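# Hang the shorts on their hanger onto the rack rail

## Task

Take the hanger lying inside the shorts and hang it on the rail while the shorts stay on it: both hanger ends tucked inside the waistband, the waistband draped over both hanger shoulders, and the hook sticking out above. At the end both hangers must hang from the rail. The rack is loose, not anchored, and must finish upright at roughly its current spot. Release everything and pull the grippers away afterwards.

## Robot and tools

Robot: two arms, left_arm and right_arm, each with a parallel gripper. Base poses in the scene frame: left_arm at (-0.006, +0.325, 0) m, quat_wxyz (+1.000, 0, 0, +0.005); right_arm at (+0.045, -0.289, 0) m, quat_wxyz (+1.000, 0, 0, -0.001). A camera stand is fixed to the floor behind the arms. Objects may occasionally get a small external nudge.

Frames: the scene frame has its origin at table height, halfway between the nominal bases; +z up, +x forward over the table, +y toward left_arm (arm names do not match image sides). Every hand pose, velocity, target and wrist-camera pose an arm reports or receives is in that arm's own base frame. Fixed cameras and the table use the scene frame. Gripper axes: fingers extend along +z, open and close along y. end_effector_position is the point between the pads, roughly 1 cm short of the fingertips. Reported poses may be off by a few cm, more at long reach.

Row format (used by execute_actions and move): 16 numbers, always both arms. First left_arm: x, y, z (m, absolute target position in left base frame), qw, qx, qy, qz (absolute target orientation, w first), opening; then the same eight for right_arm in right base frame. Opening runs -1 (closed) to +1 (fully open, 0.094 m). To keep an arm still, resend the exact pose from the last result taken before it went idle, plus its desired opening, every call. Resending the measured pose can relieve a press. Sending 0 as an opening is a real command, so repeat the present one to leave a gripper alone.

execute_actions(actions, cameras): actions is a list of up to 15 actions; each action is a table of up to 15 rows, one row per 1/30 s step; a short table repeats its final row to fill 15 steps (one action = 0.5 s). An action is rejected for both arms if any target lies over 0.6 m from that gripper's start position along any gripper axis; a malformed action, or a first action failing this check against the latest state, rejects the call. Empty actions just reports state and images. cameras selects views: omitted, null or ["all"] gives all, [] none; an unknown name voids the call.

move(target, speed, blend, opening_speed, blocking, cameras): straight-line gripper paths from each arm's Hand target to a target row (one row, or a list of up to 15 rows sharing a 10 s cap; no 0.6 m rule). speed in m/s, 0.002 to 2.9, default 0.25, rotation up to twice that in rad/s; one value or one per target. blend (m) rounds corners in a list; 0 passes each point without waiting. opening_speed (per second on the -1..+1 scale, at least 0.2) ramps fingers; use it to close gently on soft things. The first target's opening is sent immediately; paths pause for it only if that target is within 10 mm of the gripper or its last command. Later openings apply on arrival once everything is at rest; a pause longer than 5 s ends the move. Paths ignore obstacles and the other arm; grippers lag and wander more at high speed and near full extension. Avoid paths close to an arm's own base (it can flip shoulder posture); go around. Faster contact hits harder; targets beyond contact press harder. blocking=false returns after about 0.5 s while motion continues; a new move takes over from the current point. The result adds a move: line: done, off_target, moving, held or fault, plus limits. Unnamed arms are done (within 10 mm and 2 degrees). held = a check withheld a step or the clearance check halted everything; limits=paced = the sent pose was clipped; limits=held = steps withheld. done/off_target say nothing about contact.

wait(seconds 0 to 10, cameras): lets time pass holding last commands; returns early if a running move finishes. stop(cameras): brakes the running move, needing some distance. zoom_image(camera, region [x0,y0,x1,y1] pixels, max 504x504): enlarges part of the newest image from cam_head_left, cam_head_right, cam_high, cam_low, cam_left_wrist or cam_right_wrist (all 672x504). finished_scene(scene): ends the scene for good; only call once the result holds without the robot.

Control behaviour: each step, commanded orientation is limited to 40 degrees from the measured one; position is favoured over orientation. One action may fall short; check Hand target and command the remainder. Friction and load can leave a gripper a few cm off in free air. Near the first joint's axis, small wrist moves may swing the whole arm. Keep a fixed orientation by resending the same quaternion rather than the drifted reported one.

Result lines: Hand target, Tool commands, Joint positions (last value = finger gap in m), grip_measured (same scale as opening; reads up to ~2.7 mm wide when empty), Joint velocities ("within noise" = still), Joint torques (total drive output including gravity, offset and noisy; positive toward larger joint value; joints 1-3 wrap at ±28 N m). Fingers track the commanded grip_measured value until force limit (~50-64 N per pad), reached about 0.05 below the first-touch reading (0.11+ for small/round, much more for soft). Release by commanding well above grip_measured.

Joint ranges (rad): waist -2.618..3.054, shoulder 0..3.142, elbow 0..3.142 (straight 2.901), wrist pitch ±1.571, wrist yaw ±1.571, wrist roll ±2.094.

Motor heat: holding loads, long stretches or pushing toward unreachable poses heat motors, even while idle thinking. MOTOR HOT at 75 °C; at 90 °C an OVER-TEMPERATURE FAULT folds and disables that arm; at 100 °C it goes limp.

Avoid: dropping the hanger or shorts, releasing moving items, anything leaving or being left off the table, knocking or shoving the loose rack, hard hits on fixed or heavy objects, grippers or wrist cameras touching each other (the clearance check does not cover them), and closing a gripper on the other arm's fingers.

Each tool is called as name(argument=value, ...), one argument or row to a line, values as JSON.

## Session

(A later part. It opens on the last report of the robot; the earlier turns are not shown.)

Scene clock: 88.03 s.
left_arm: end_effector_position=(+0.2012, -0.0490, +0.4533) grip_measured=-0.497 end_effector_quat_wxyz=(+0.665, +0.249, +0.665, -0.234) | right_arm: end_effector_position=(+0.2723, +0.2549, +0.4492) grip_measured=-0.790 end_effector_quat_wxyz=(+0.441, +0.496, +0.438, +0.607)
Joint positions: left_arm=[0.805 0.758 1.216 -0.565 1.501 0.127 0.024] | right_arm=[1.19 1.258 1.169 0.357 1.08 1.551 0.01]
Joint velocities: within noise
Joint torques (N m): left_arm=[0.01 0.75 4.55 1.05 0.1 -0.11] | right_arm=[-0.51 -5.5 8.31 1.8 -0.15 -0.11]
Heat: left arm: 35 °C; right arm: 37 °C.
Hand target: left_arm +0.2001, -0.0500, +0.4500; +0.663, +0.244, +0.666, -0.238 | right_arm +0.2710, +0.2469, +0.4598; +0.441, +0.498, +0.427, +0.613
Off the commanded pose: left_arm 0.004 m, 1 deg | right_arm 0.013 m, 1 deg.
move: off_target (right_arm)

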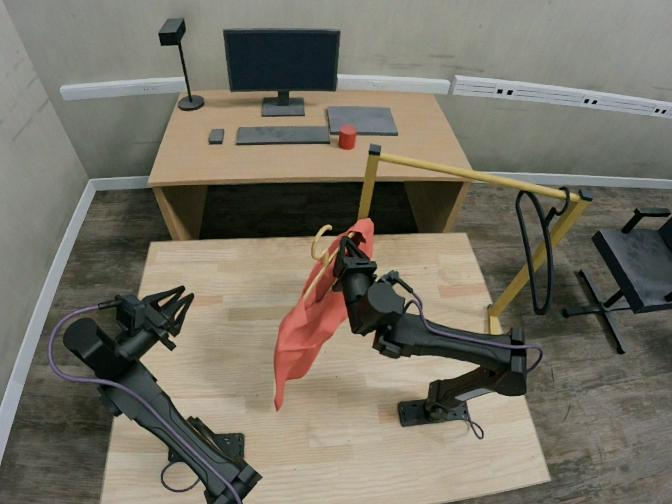

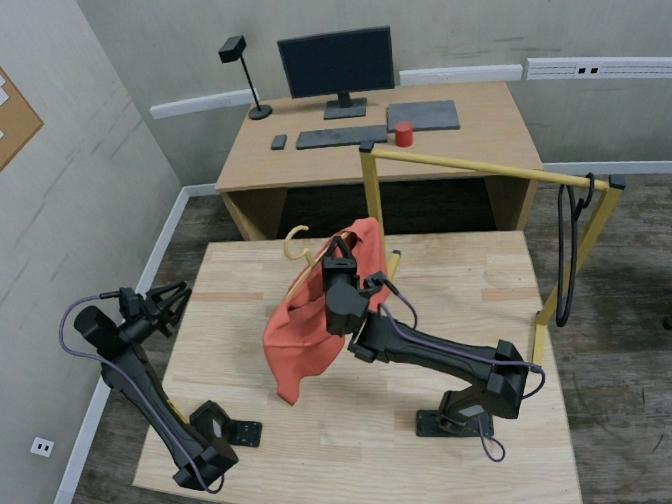

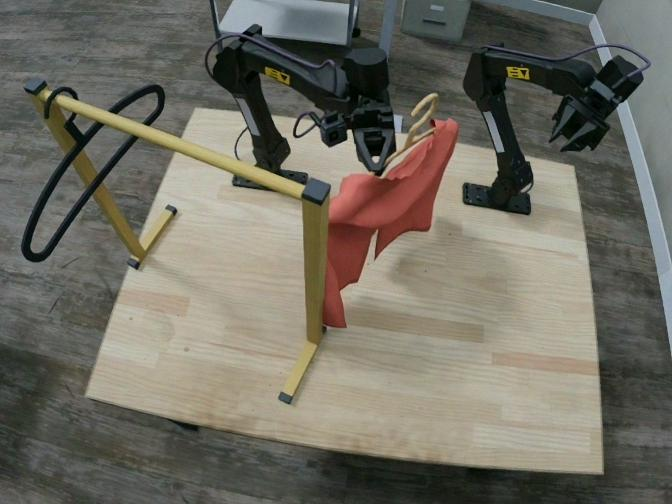

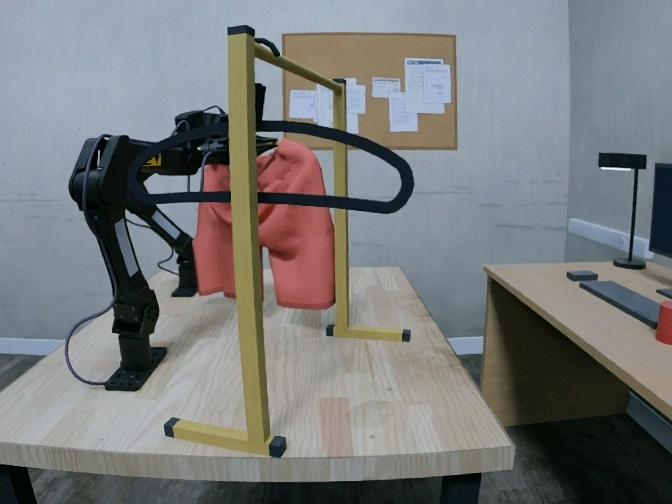

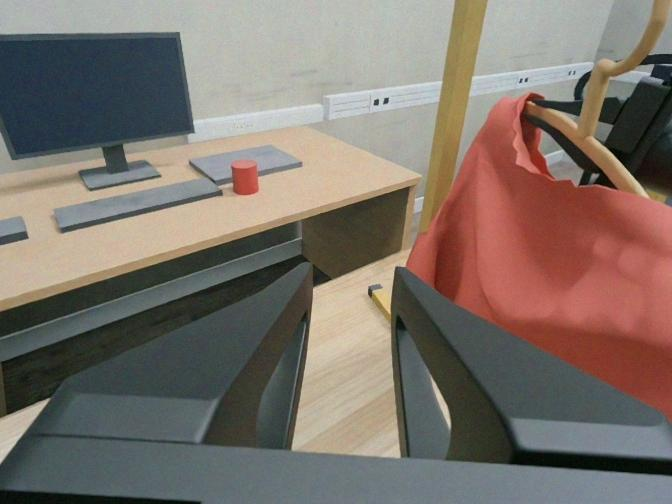

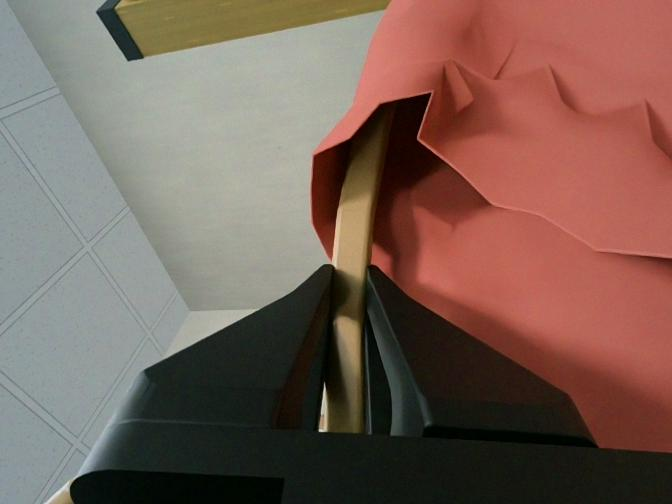

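move(
  target=[
    [0.20, -0.05, 0.45, 0.663, 0.244, 0.666, -0.238, -0.5, 0.275, 0.14, 0.48, 0.4405, 0.4977, 0.4267, 0.6133, -1],
    [0.20, -0.05, 0.45, 0.663, 0.244, 0.666, -0.238, -0.5, 0.325, 0.076, 0.49, 0.3273, 0.4161, 0.5066, 0.6805, -1],
  ],
  speed=0.14,
  blend=0.02,
)

zoom_image(
  camera="cam_high",
  region=[170, 50, 420, 300],
)

zoom_image(
  camera="cam_low",
  region=[220, 20, 380, 180],
)

zoom_image(
  camera="cam_head_right",
  region=[330, 120, 560, 320],
)

Scene clock: 91.30 s.
left_arm: end_effector_position=(+0.2012, -0.0490, +0.4534) grip_measured=-0.497 end_effector_quat_wxyz=(+0.665, +0.249, +0.665, -0.234) | right_arm: end_effector_position=(+0.3298, +0.0774, +0.4657) grip_measured=-0.790 end_effector_quat_wxyz=(+0.315, +0.434, +0.520, +0.665)
Joint positions: left_arm=[0.805 0.758 1.216 -0.565 1.501 0.126 0.024] | right_arm=[0.006 0.962 1.169 -0.115 -0.426 1.862 0.01]
Joint velocities: within noise
Joint torques (N m): left_arm=[0.06 0.75 4.64 1.06 0.12 -0.05] | right_arm=[-0.65 -1.11 10.63 2.48 -0.12 0.13]
Heat: left arm: 34 °C; right arm: 37 °C.
Hand target: left_arm +0.2001, -0.0500, +0.4500; +0.663, +0.244, +0.667, -0.238 | right_arm +0.3239, +0.0760, +0.4891; +0.327, +0.416, +0.507, +0.680
Off the commanded pose: left_arm 0.004 m, 1 deg | right_arm 0.025 m, 3 deg.
move: off_target (right_arm)

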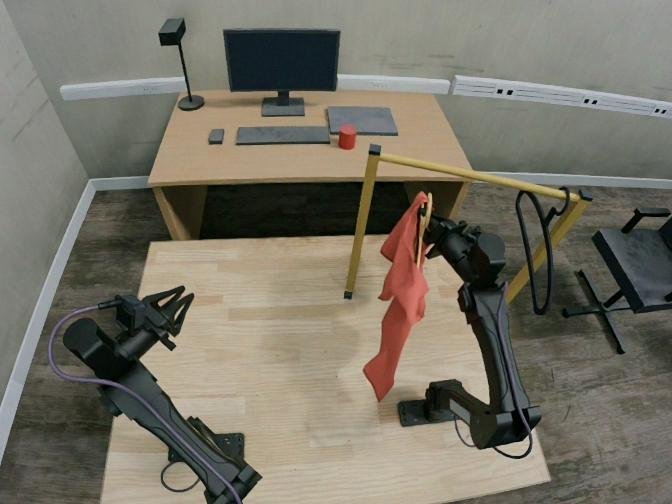

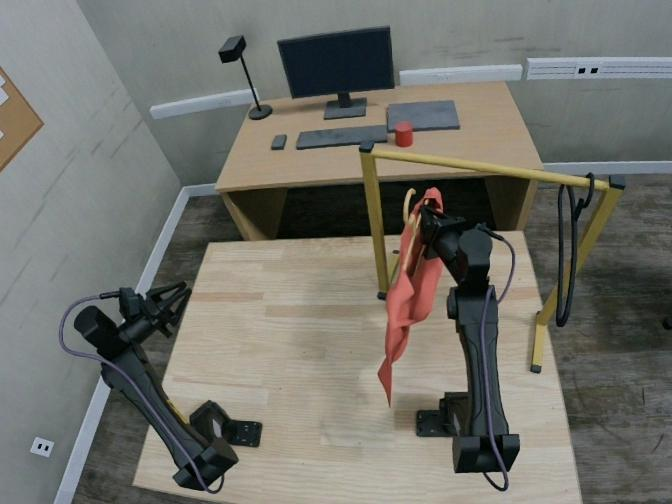

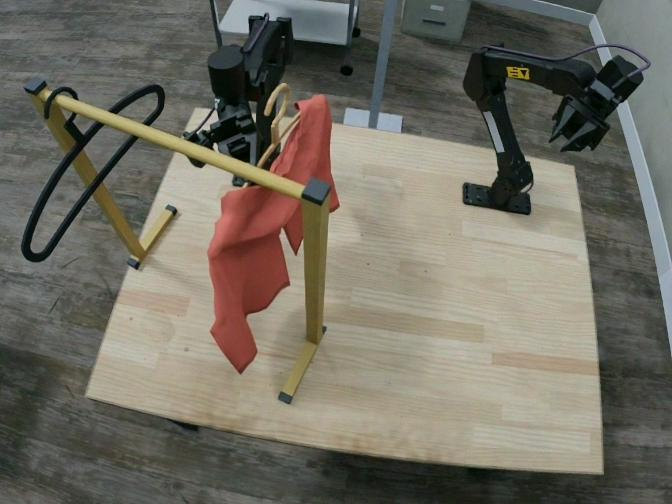

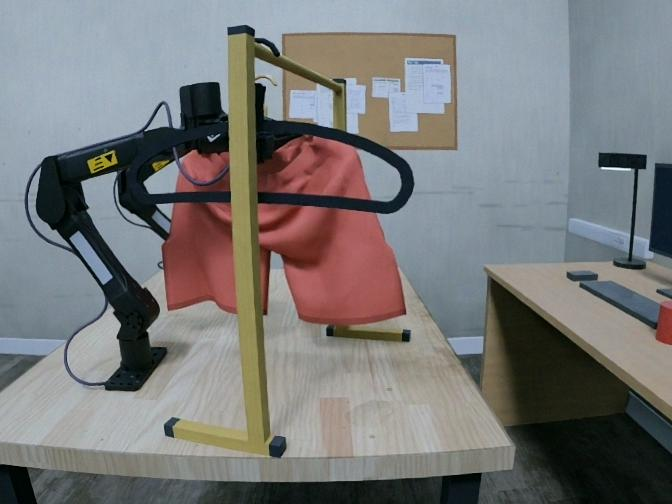

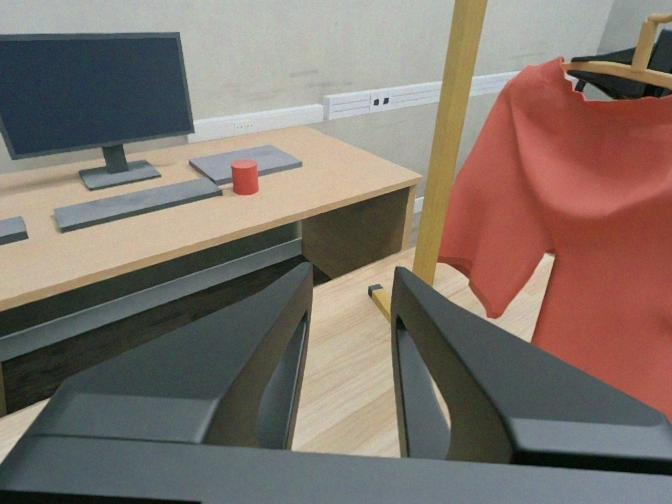

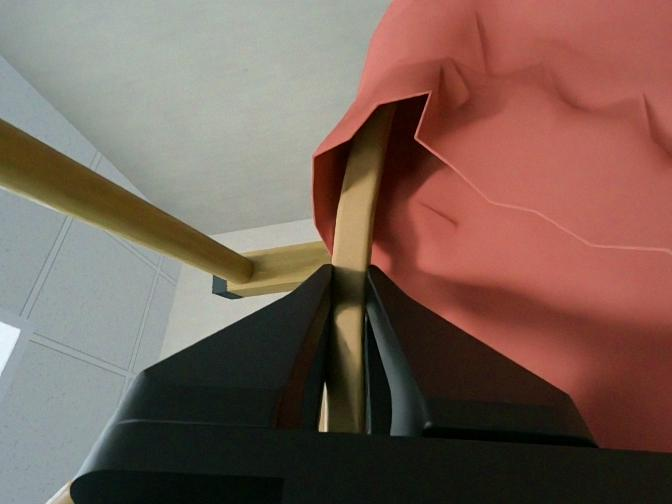

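Scaled by 2.016 from the camera's 672x504 image, which has a finer 960x720 frame.

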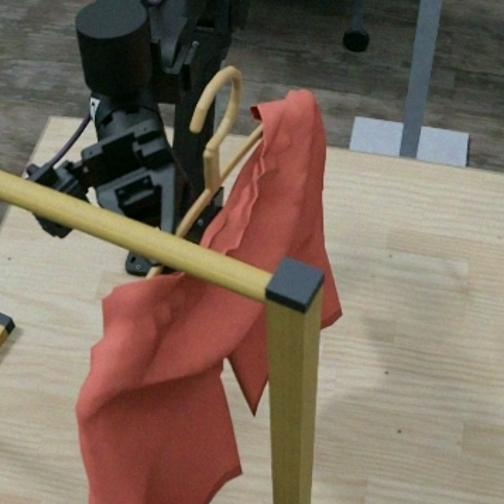

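Scaled by 3.150 from the camera's 672x504 image, which has a finer 960x720 frame.

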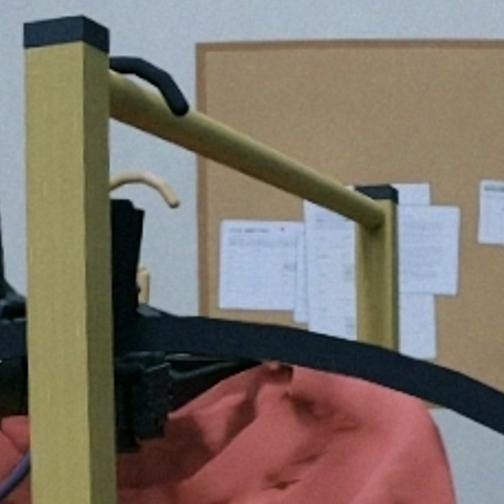

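Scaled by 2.191 from the camera's 672x504 image, which has a finer 960x720 frame.

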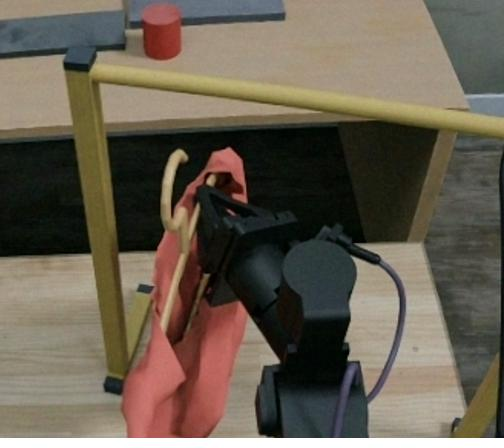

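move(
  target=[
    [0.20, -0.05, 0.45, 0.663, 0.244, 0.666, -0.238, -0.5, 0.358, 0.047, 0.518, 0.3273, 0.4161, 0.5066, 0.6805, -1],
  ],
  speed=0.1,
  cameras=["cam_head_right", "cam_high", "cam_low", "cam_right_wrist"],
)

zoom_image(
  camera="cam_low",
  region=[220, 20, 380, 140],
)

zoom_image(
  camera="cam_high",
  region=[170, 50, 330, 210],
)

Scene clock: 93.93 s.
left_arm: end_effector_position=(+0.2012, -0.0490, +0.4534) grip_measured=-0.497 end_effector_quat_wxyz=(+0.665, +0.249, +0.665, -0.234) | right_arm: end_effector_position=(+0.3623, +0.0478, +0.4990) grip_measured=-0.790 end_effector_quat_wxyz=(+0.318, +0.429, +0.515, +0.671)
Joint positions: left_arm=[0.805 0.758 1.216 -0.564 1.501 0.126 0.024] | right_arm=[-0.142 1.128 1.362 -0.112 -0.571 1.889 0.01]
Joint velocities: within noise
Joint torques (N m): left_arm=[0.02 0.7 4.56 1.06 0.1 -0.07] | right_arm=[-0.55 -2.4 10.29 2.29 -0.05 0.12]
Heat: left arm: 34 °C; right arm: 37 °C.
Hand target: left_arm +0.2001, -0.0500, +0.4500; +0.663, +0.244, +0.667, -0.238 | right_arm +0.3574, +0.0470, +0.5174; +0.327, +0.416, +0.507, +0.680
Off the commanded pose: left_arm 0.004 m, 1 deg | right_arm 0.020 m, 2 deg.
move: off_target (right_arm)
Images, in order (width x height): cam_head_right 672x504, cam_high 672x504, cam_low 672x504, cam_right_wrist 672x504.

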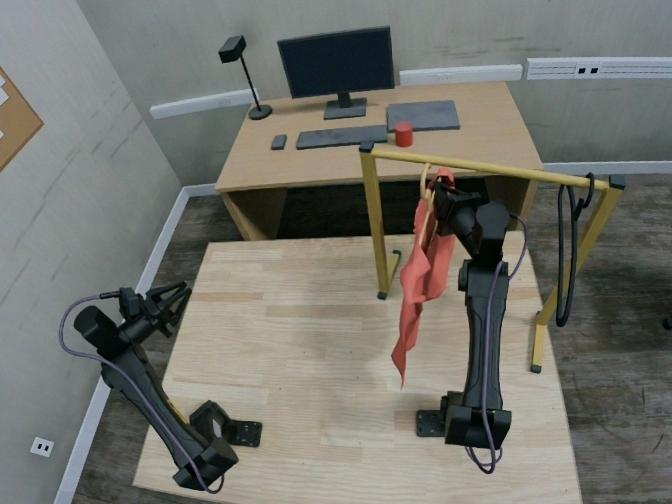

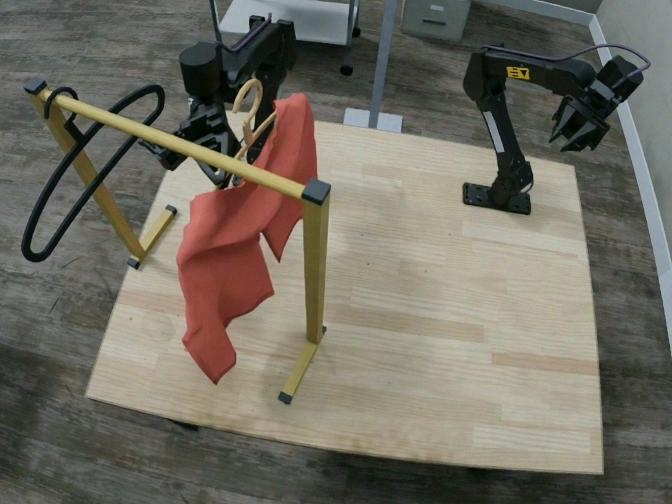

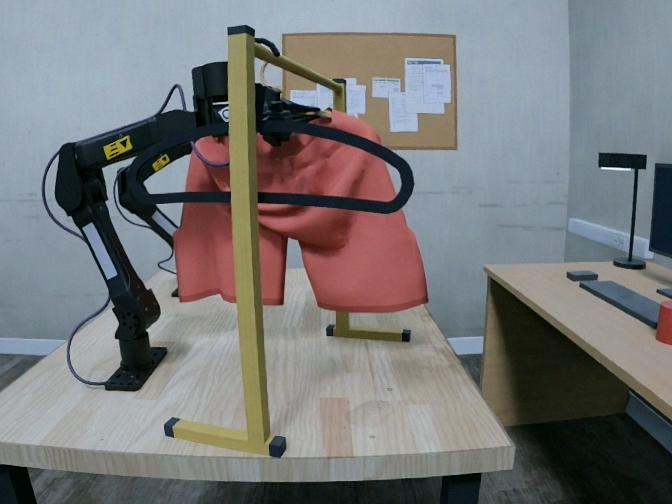

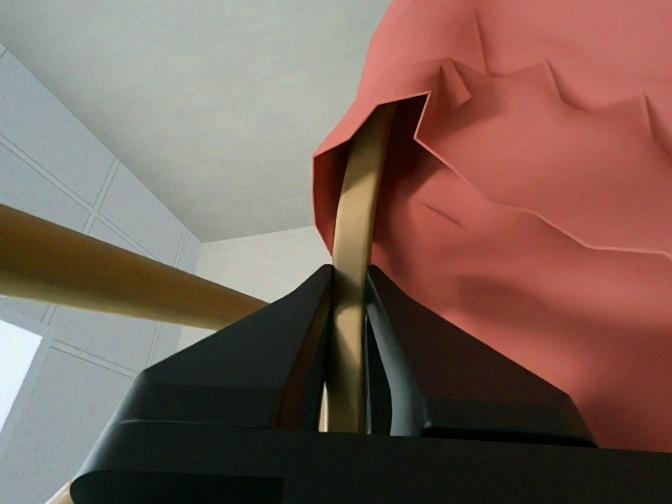

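Scaled by 3.150 from the camera's 672x504 image, which has a finer 960x720 frame.

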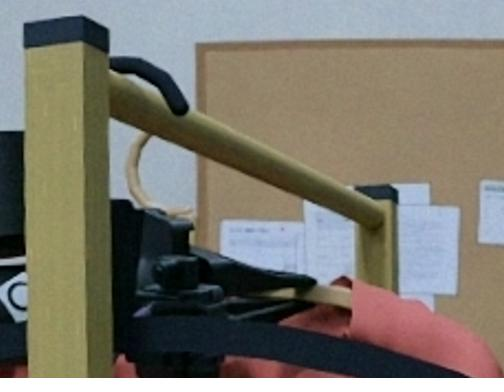

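Scaled by 3.150 from the camera's 672x504 image, which has a finer 960x720 frame.

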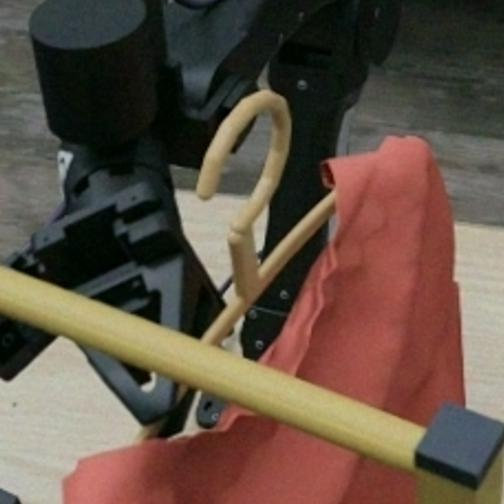

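move(
  target=[
    [0.20, -0.05, 0.45, 0.663, 0.244, 0.666, -0.238, -0.5, 0.386, 0.0345, 0.514, 0.3273, 0.4161, 0.5066, 0.6805, -1],
  ],
  speed=0.06,
  cameras=["cam_head_right", "cam_high", "cam_low", "cam_right_wrist"],
)

zoom_image(
  camera="cam_low",
  region=[220, 20, 380, 140],
)

zoom_image(
  camera="cam_high",
  region=[170, 50, 330, 210],
)

Scene clock: 95.67 s.
left_arm: end_effector_position=(+0.2012, -0.0490, +0.4534) grip_measured=-0.497 end_effector_quat_wxyz=(+0.665, +0.249, +0.665, -0.234) | right_arm: end_effector_position=(+0.3898, +0.0359, +0.4912) grip_measured=-0.790 end_effector_quat_wxyz=(+0.313, +0.434, +0.516, +0.669)
Joint positions: left_arm=[0.805 0.758 1.216 -0.564 1.501 0.126 0.024] | right_arm=[-0.177 1.218 1.388 -0.058 -0.607 1.896 0.01]
Joint velocities: within noise
Joint torques (N m): left_arm=[0.06 0.73 4.56 1.07 0.1 -0.06] | right_arm=[-0.62 -3.34 10.77 2.47 -0.08 0.09]
Heat: left arm: 34 °C; right arm: 37 °C.
Hand target: left_arm +0.2001, -0.0500, +0.4500; +0.663, +0.244, +0.667, -0.238 | right_arm +0.3848, +0.0346, +0.5133; +0.327, +0.416, +0.507, +0.680
Off the commanded pose: left_arm 0.004 m, 1 deg | right_arm 0.023 m, 3 deg.
move: off_target (right_arm)
Images, in order (width x height): cam_head_right 672x504, cam_high 672x504, cam_low 672x504, cam_right_wrist 672x504.

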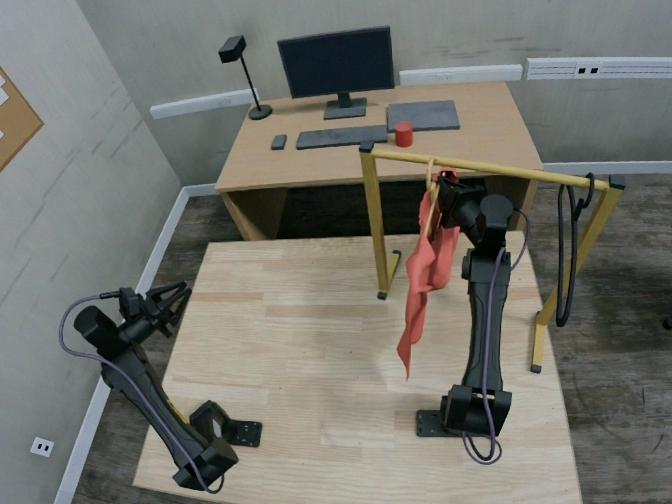

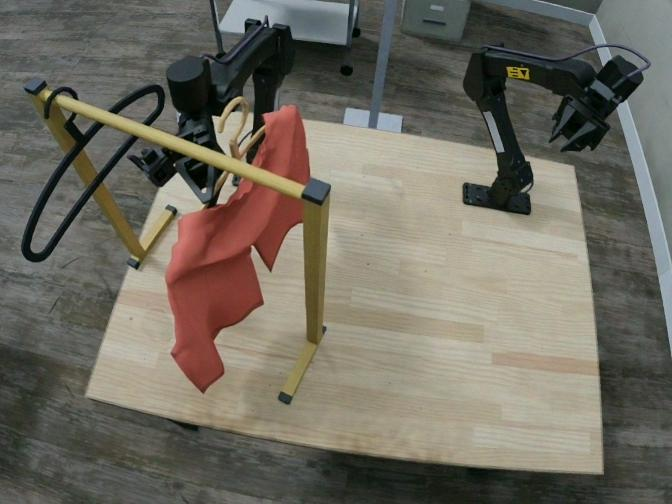

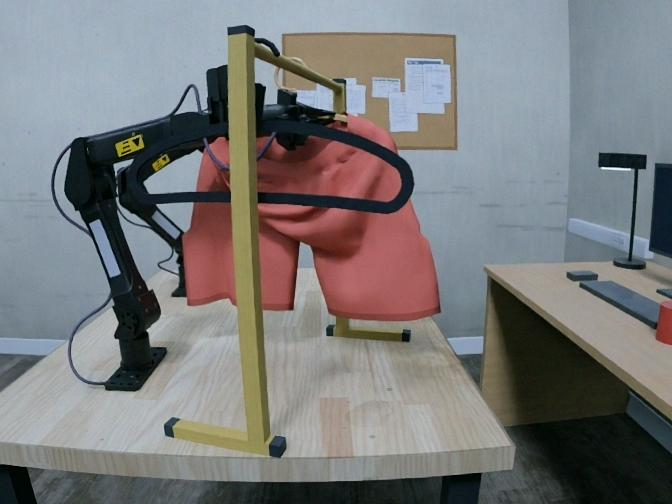

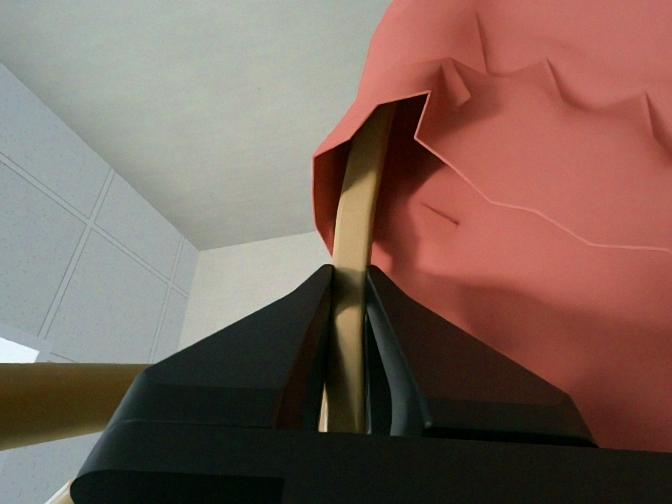

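Scaled by 3.150 from the camera's 672x504 image, which has a finer 960x720 frame.

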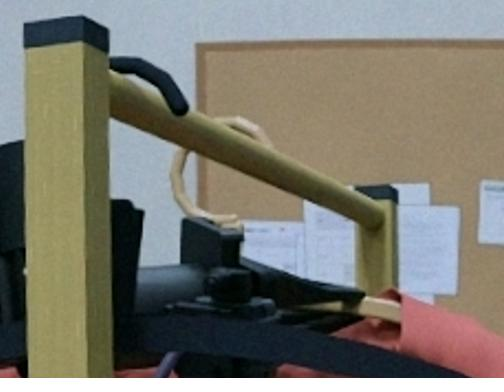

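Scaled by 3.150 from the camera's 672x504 image, which has a finer 960x720 frame.

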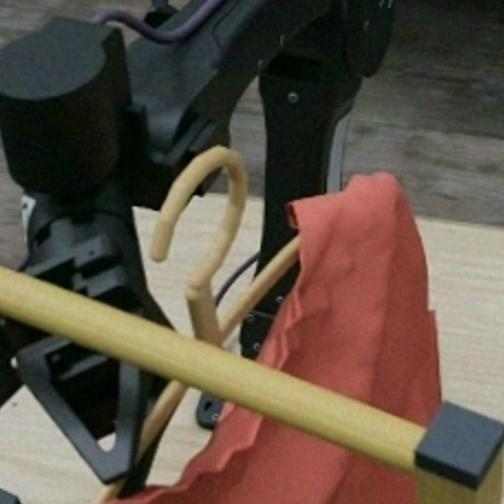

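move(
  target=[
    [0.20, -0.05, 0.45, 0.663, 0.244, 0.666, -0.238, -0.5, 0.418, 0.0195, 0.515, 0.3273, 0.4161, 0.5066, 0.6805, -1],
  ],
  speed=0.05,
  cameras=["cam_head_right", "cam_high", "cam_low", "cam_right_wrist"],
)

zoom_image(
  camera="cam_low",
  region=[220, 20, 380, 140],
)

zoom_image(
  camera="cam_high",
  region=[170, 50, 330, 210],
)

Scene clock: 97.23 s.
left_arm: end_effector_position=(+0.2012, -0.0490, +0.4534) grip_measured=-0.497 end_effector_quat_wxyz=(+0.665, +0.249, +0.665, -0.234) | right_arm: end_effector_position=(+0.4202, +0.0214, +0.4946) grip_measured=-0.790 end_effector_quat_wxyz=(+0.315, +0.432, +0.514, +0.670)
Joint positions: left_arm=[0.805 0.758 1.216 -0.564 1.501 0.125 0.024] | right_arm=[-0.211 1.336 1.474 -0.017 -0.641 1.904 0.01]
Joint velocities: within noise
Joint torques (N m): left_arm=[-0.03 0.61 4.48 1.04 0.13 -0.04] | right_arm=[-0.53 -4.22 10.99 2.37 -0.06 0.1]
Heat: left arm: 34 °C; right arm: 38 °C.
Hand target: left_arm +0.2001, -0.0500, +0.4500; +0.663, +0.244, +0.667, -0.238 | right_arm +0.4170, +0.0196, +0.5143; +0.327, +0.416, +0.507, +0.680
Off the commanded pose: left_arm 0.004 m, 1 deg | right_arm 0.021 m, 3 deg.
move: off_target (right_arm)
Images, in order (width x height): cam_head_right 672x504, cam_high 672x504, cam_low 672x504, cam_right_wrist 672x504.

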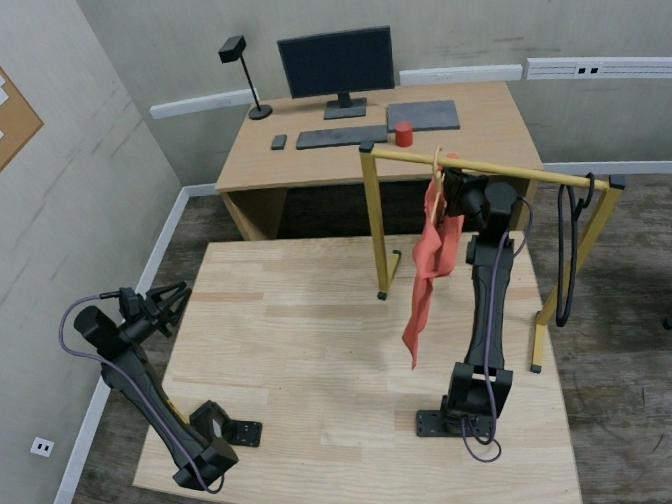

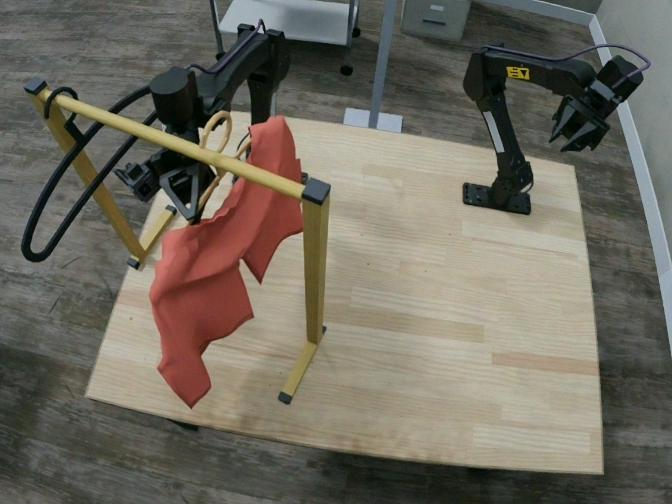

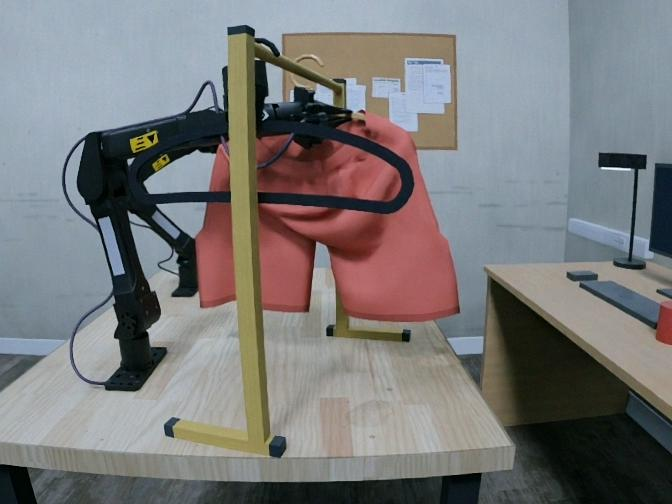

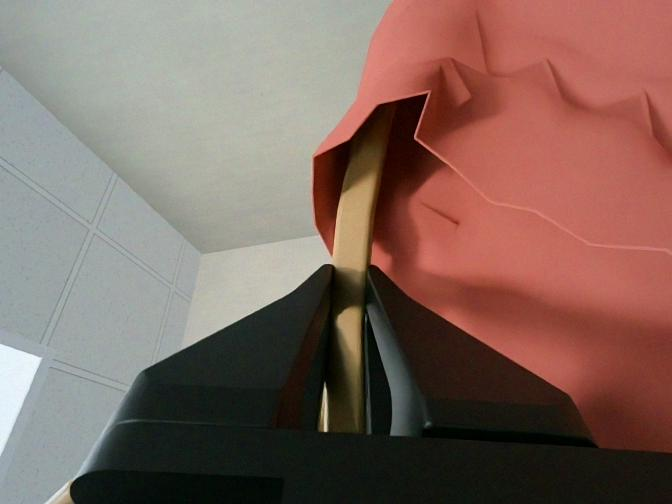

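Scaled by 3.150 from the camera's 672x504 image, which has a finer 960x720 frame.

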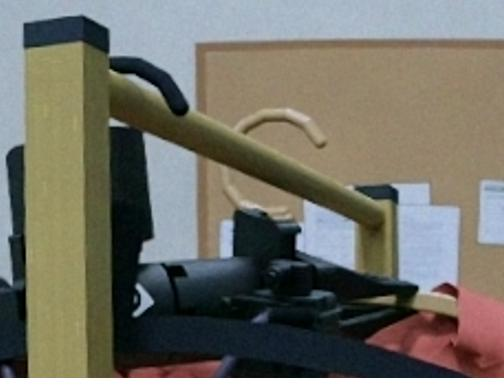

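Scaled by 3.150 from the camera's 672x504 image, which has a finer 960x720 frame.

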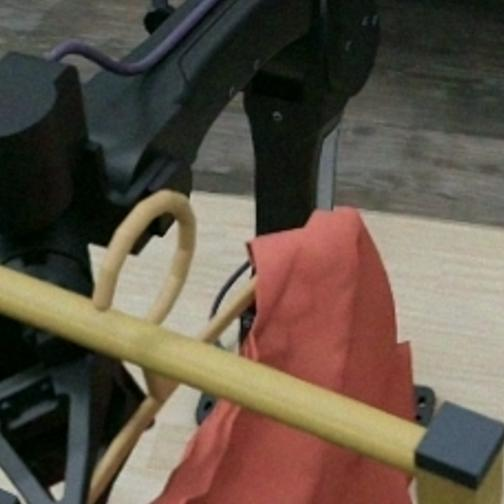

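move(
  target=[
    [0.20, -0.05, 0.45, 0.663, 0.244, 0.666, -0.238, -0.5, 0.440, 0.0095, 0.509, 0.3273, 0.4161, 0.5066, 0.6805, -1],
  ],
  speed=0.05,
  cameras=["cam_head_right", "cam_high", "cam_low", "cam_right_wrist"],
)

zoom_image(
  camera="cam_low",
  region=[220, 20, 380, 140],
)

zoom_image(
  camera="cam_high",
  region=[150, 50, 310, 210],
)

Scene clock: 98.67 s.
left_arm: end_effector_position=(+0.2012, -0.0490, +0.4534) grip_measured=-0.497 end_effector_quat_wxyz=(+0.665, +0.249, +0.665, -0.234) | right_arm: end_effector_position=(+0.4416, +0.0117, +0.4884) grip_measured=-0.790 end_effector_quat_wxyz=(+0.314, +0.432, +0.514, +0.671)
Joint positions: left_arm=[0.805 0.758 1.216 -0.564 1.501 0.125 0.024] | right_arm=[-0.228 1.411 1.506 0.028 -0.658 1.907 0.01]
Joint velocities: within noise
Joint torques (N m): left_arm=[0.08 0.64 4.6 1.05 0.09 -0.07] | right_arm=[-0.65 -5.08 11.08 2.42 -0.07 0.19]
Heat: left arm: 33 °C; right arm: 38 °C.
Hand target: left_arm +0.2001, -0.0500, +0.4500; +0.663, +0.244, +0.667, -0.238 | right_arm +0.4388, +0.0096, +0.5085; +0.328, +0.416, +0.507, +0.680
Off the commanded pose: left_arm 0.004 m, 1 deg | right_arm 0.021 m, 3 deg.
move: off_target (right_arm)
Images, in order (width x height): cam_head_right 672x504, cam_high 672x504, cam_low 672x504, cam_right_wrist 672x504.

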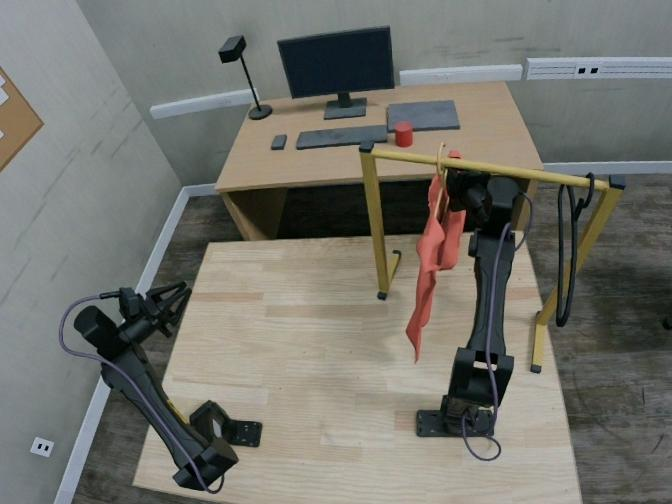

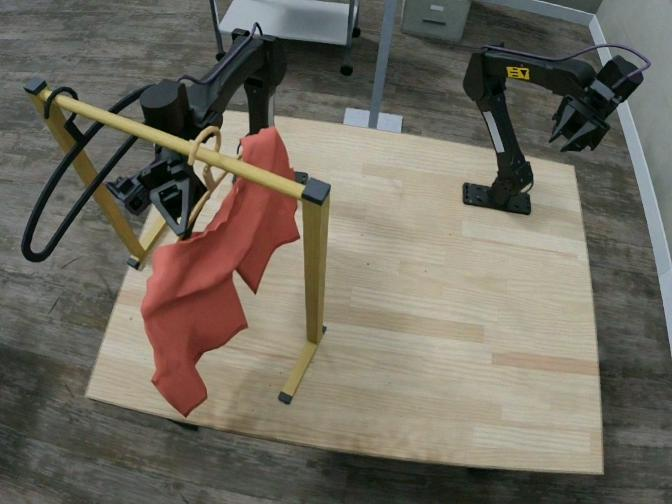

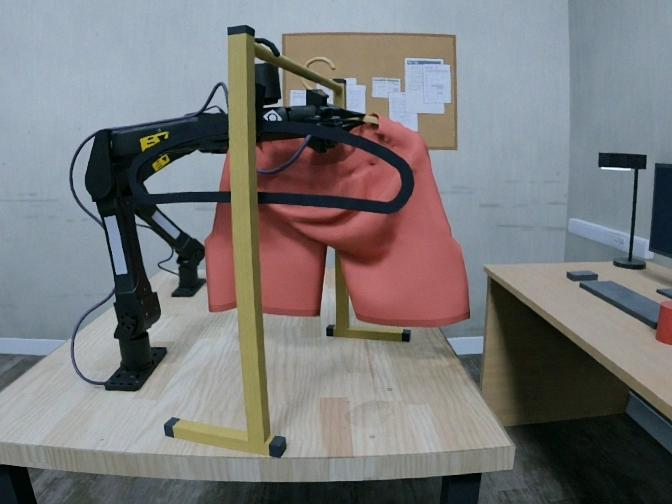

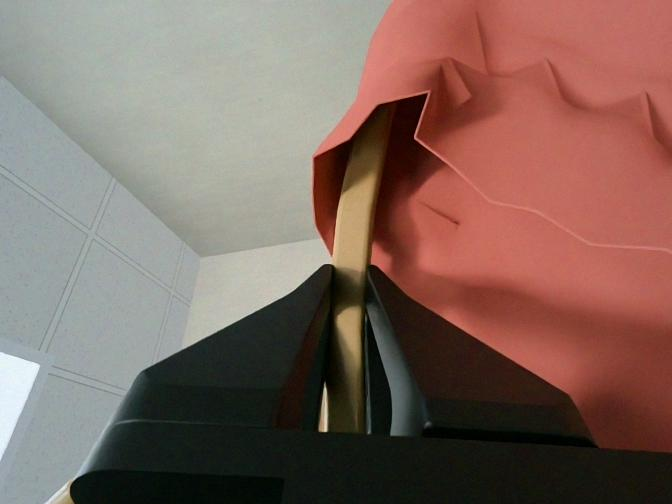

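Scaled by 3.150 from the camera's 672x504 image, which has a finer 960x720 frame.

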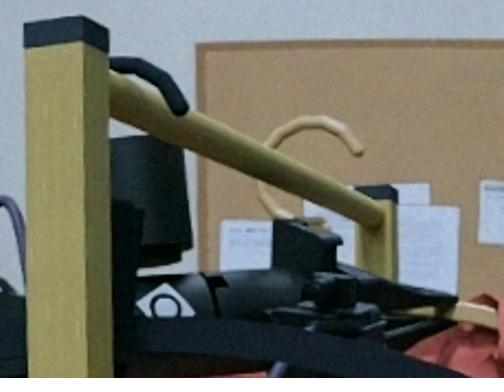

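Scaled by 3.150 from the camera's 672x504 image, which has a finer 960x720 frame.

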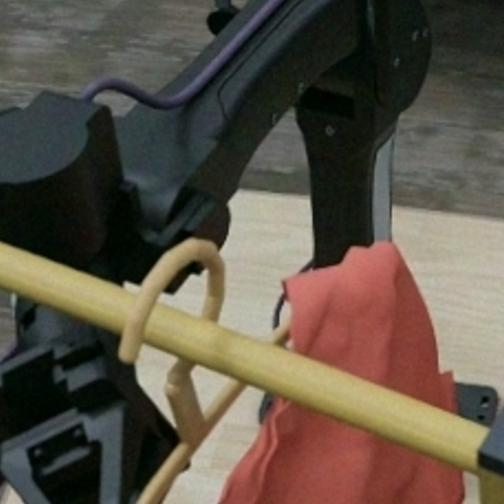

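move(
  target=[
    [0.20, -0.05, 0.45, 0.663, 0.244, 0.666, -0.238, -0.5, 0.440, 0.009, 0.474, 0.316, 0.430, 0.514, 0.671, -1],
  ],
  speed=0.04,
  cameras=["cam_high", "cam_low"],
)

zoom_image(
  camera="cam_low",
  region=[220, 20, 380, 140],
)

zoom_image(
  camera="cam_high",
  region=[150, 50, 310, 210],
)

Scene clock: 100.40 s.
left_arm: end_effector_position=(+0.2012, -0.0490, +0.4534) grip_measured=-0.497 end_effector_quat_wxyz=(+0.665, +0.249, +0.665, -0.234) | right_arm: end_effector_position=(+0.4466, +0.0113, +0.4679) grip_measured=-0.790 end_effector_quat_wxyz=(+0.306, +0.439, +0.517, +0.668)
Joint positions: left_arm=[0.805 0.758 1.216 -0.564 1.501 0.125 0.024] | right_arm=[-0.228 1.411 1.44 0.072 -0.663 1.908 0.01]
Joint velocities: within noise
Joint torques (N m): left_arm=[0.06 0.57 4.52 1.06 0.09 -0.06] | right_arm=[-0.87 -7.54 6.43 2.29 -0.05 -0.06]
Heat: left arm: 33 °C; right arm: 38 °C.
Hand target: left_arm +0.2001, -0.0500, +0.4500; +0.663, +0.244, +0.667, -0.238 | right_arm +0.4401, +0.0091, +0.4740; +0.316, +0.430, +0.514, +0.671
Off the commanded pose: left_arm 0.004 m, 1 deg | right_arm 0.009 m, 2 deg.
move: done
Images, in order (width x height): cam_high 672x504, cam_low 672x504.

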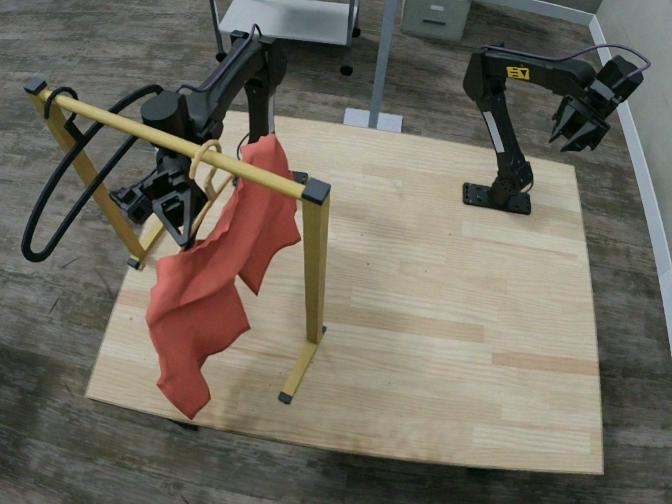

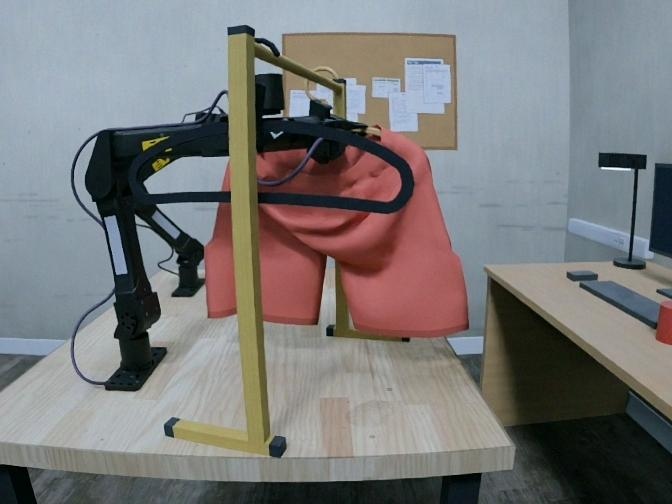

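Scaled by 3.150 from the camera's 672x504 image, which has a finer 960x720 frame.

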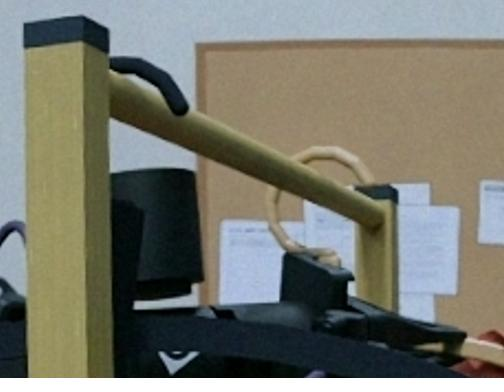

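Scaled by 3.150 from the camera's 672x504 image, which has a finer 960x720 frame.

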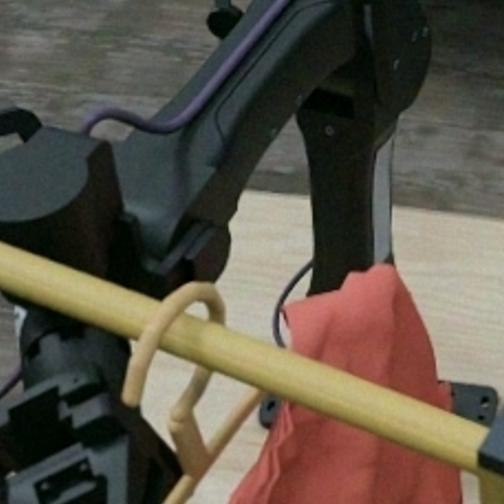

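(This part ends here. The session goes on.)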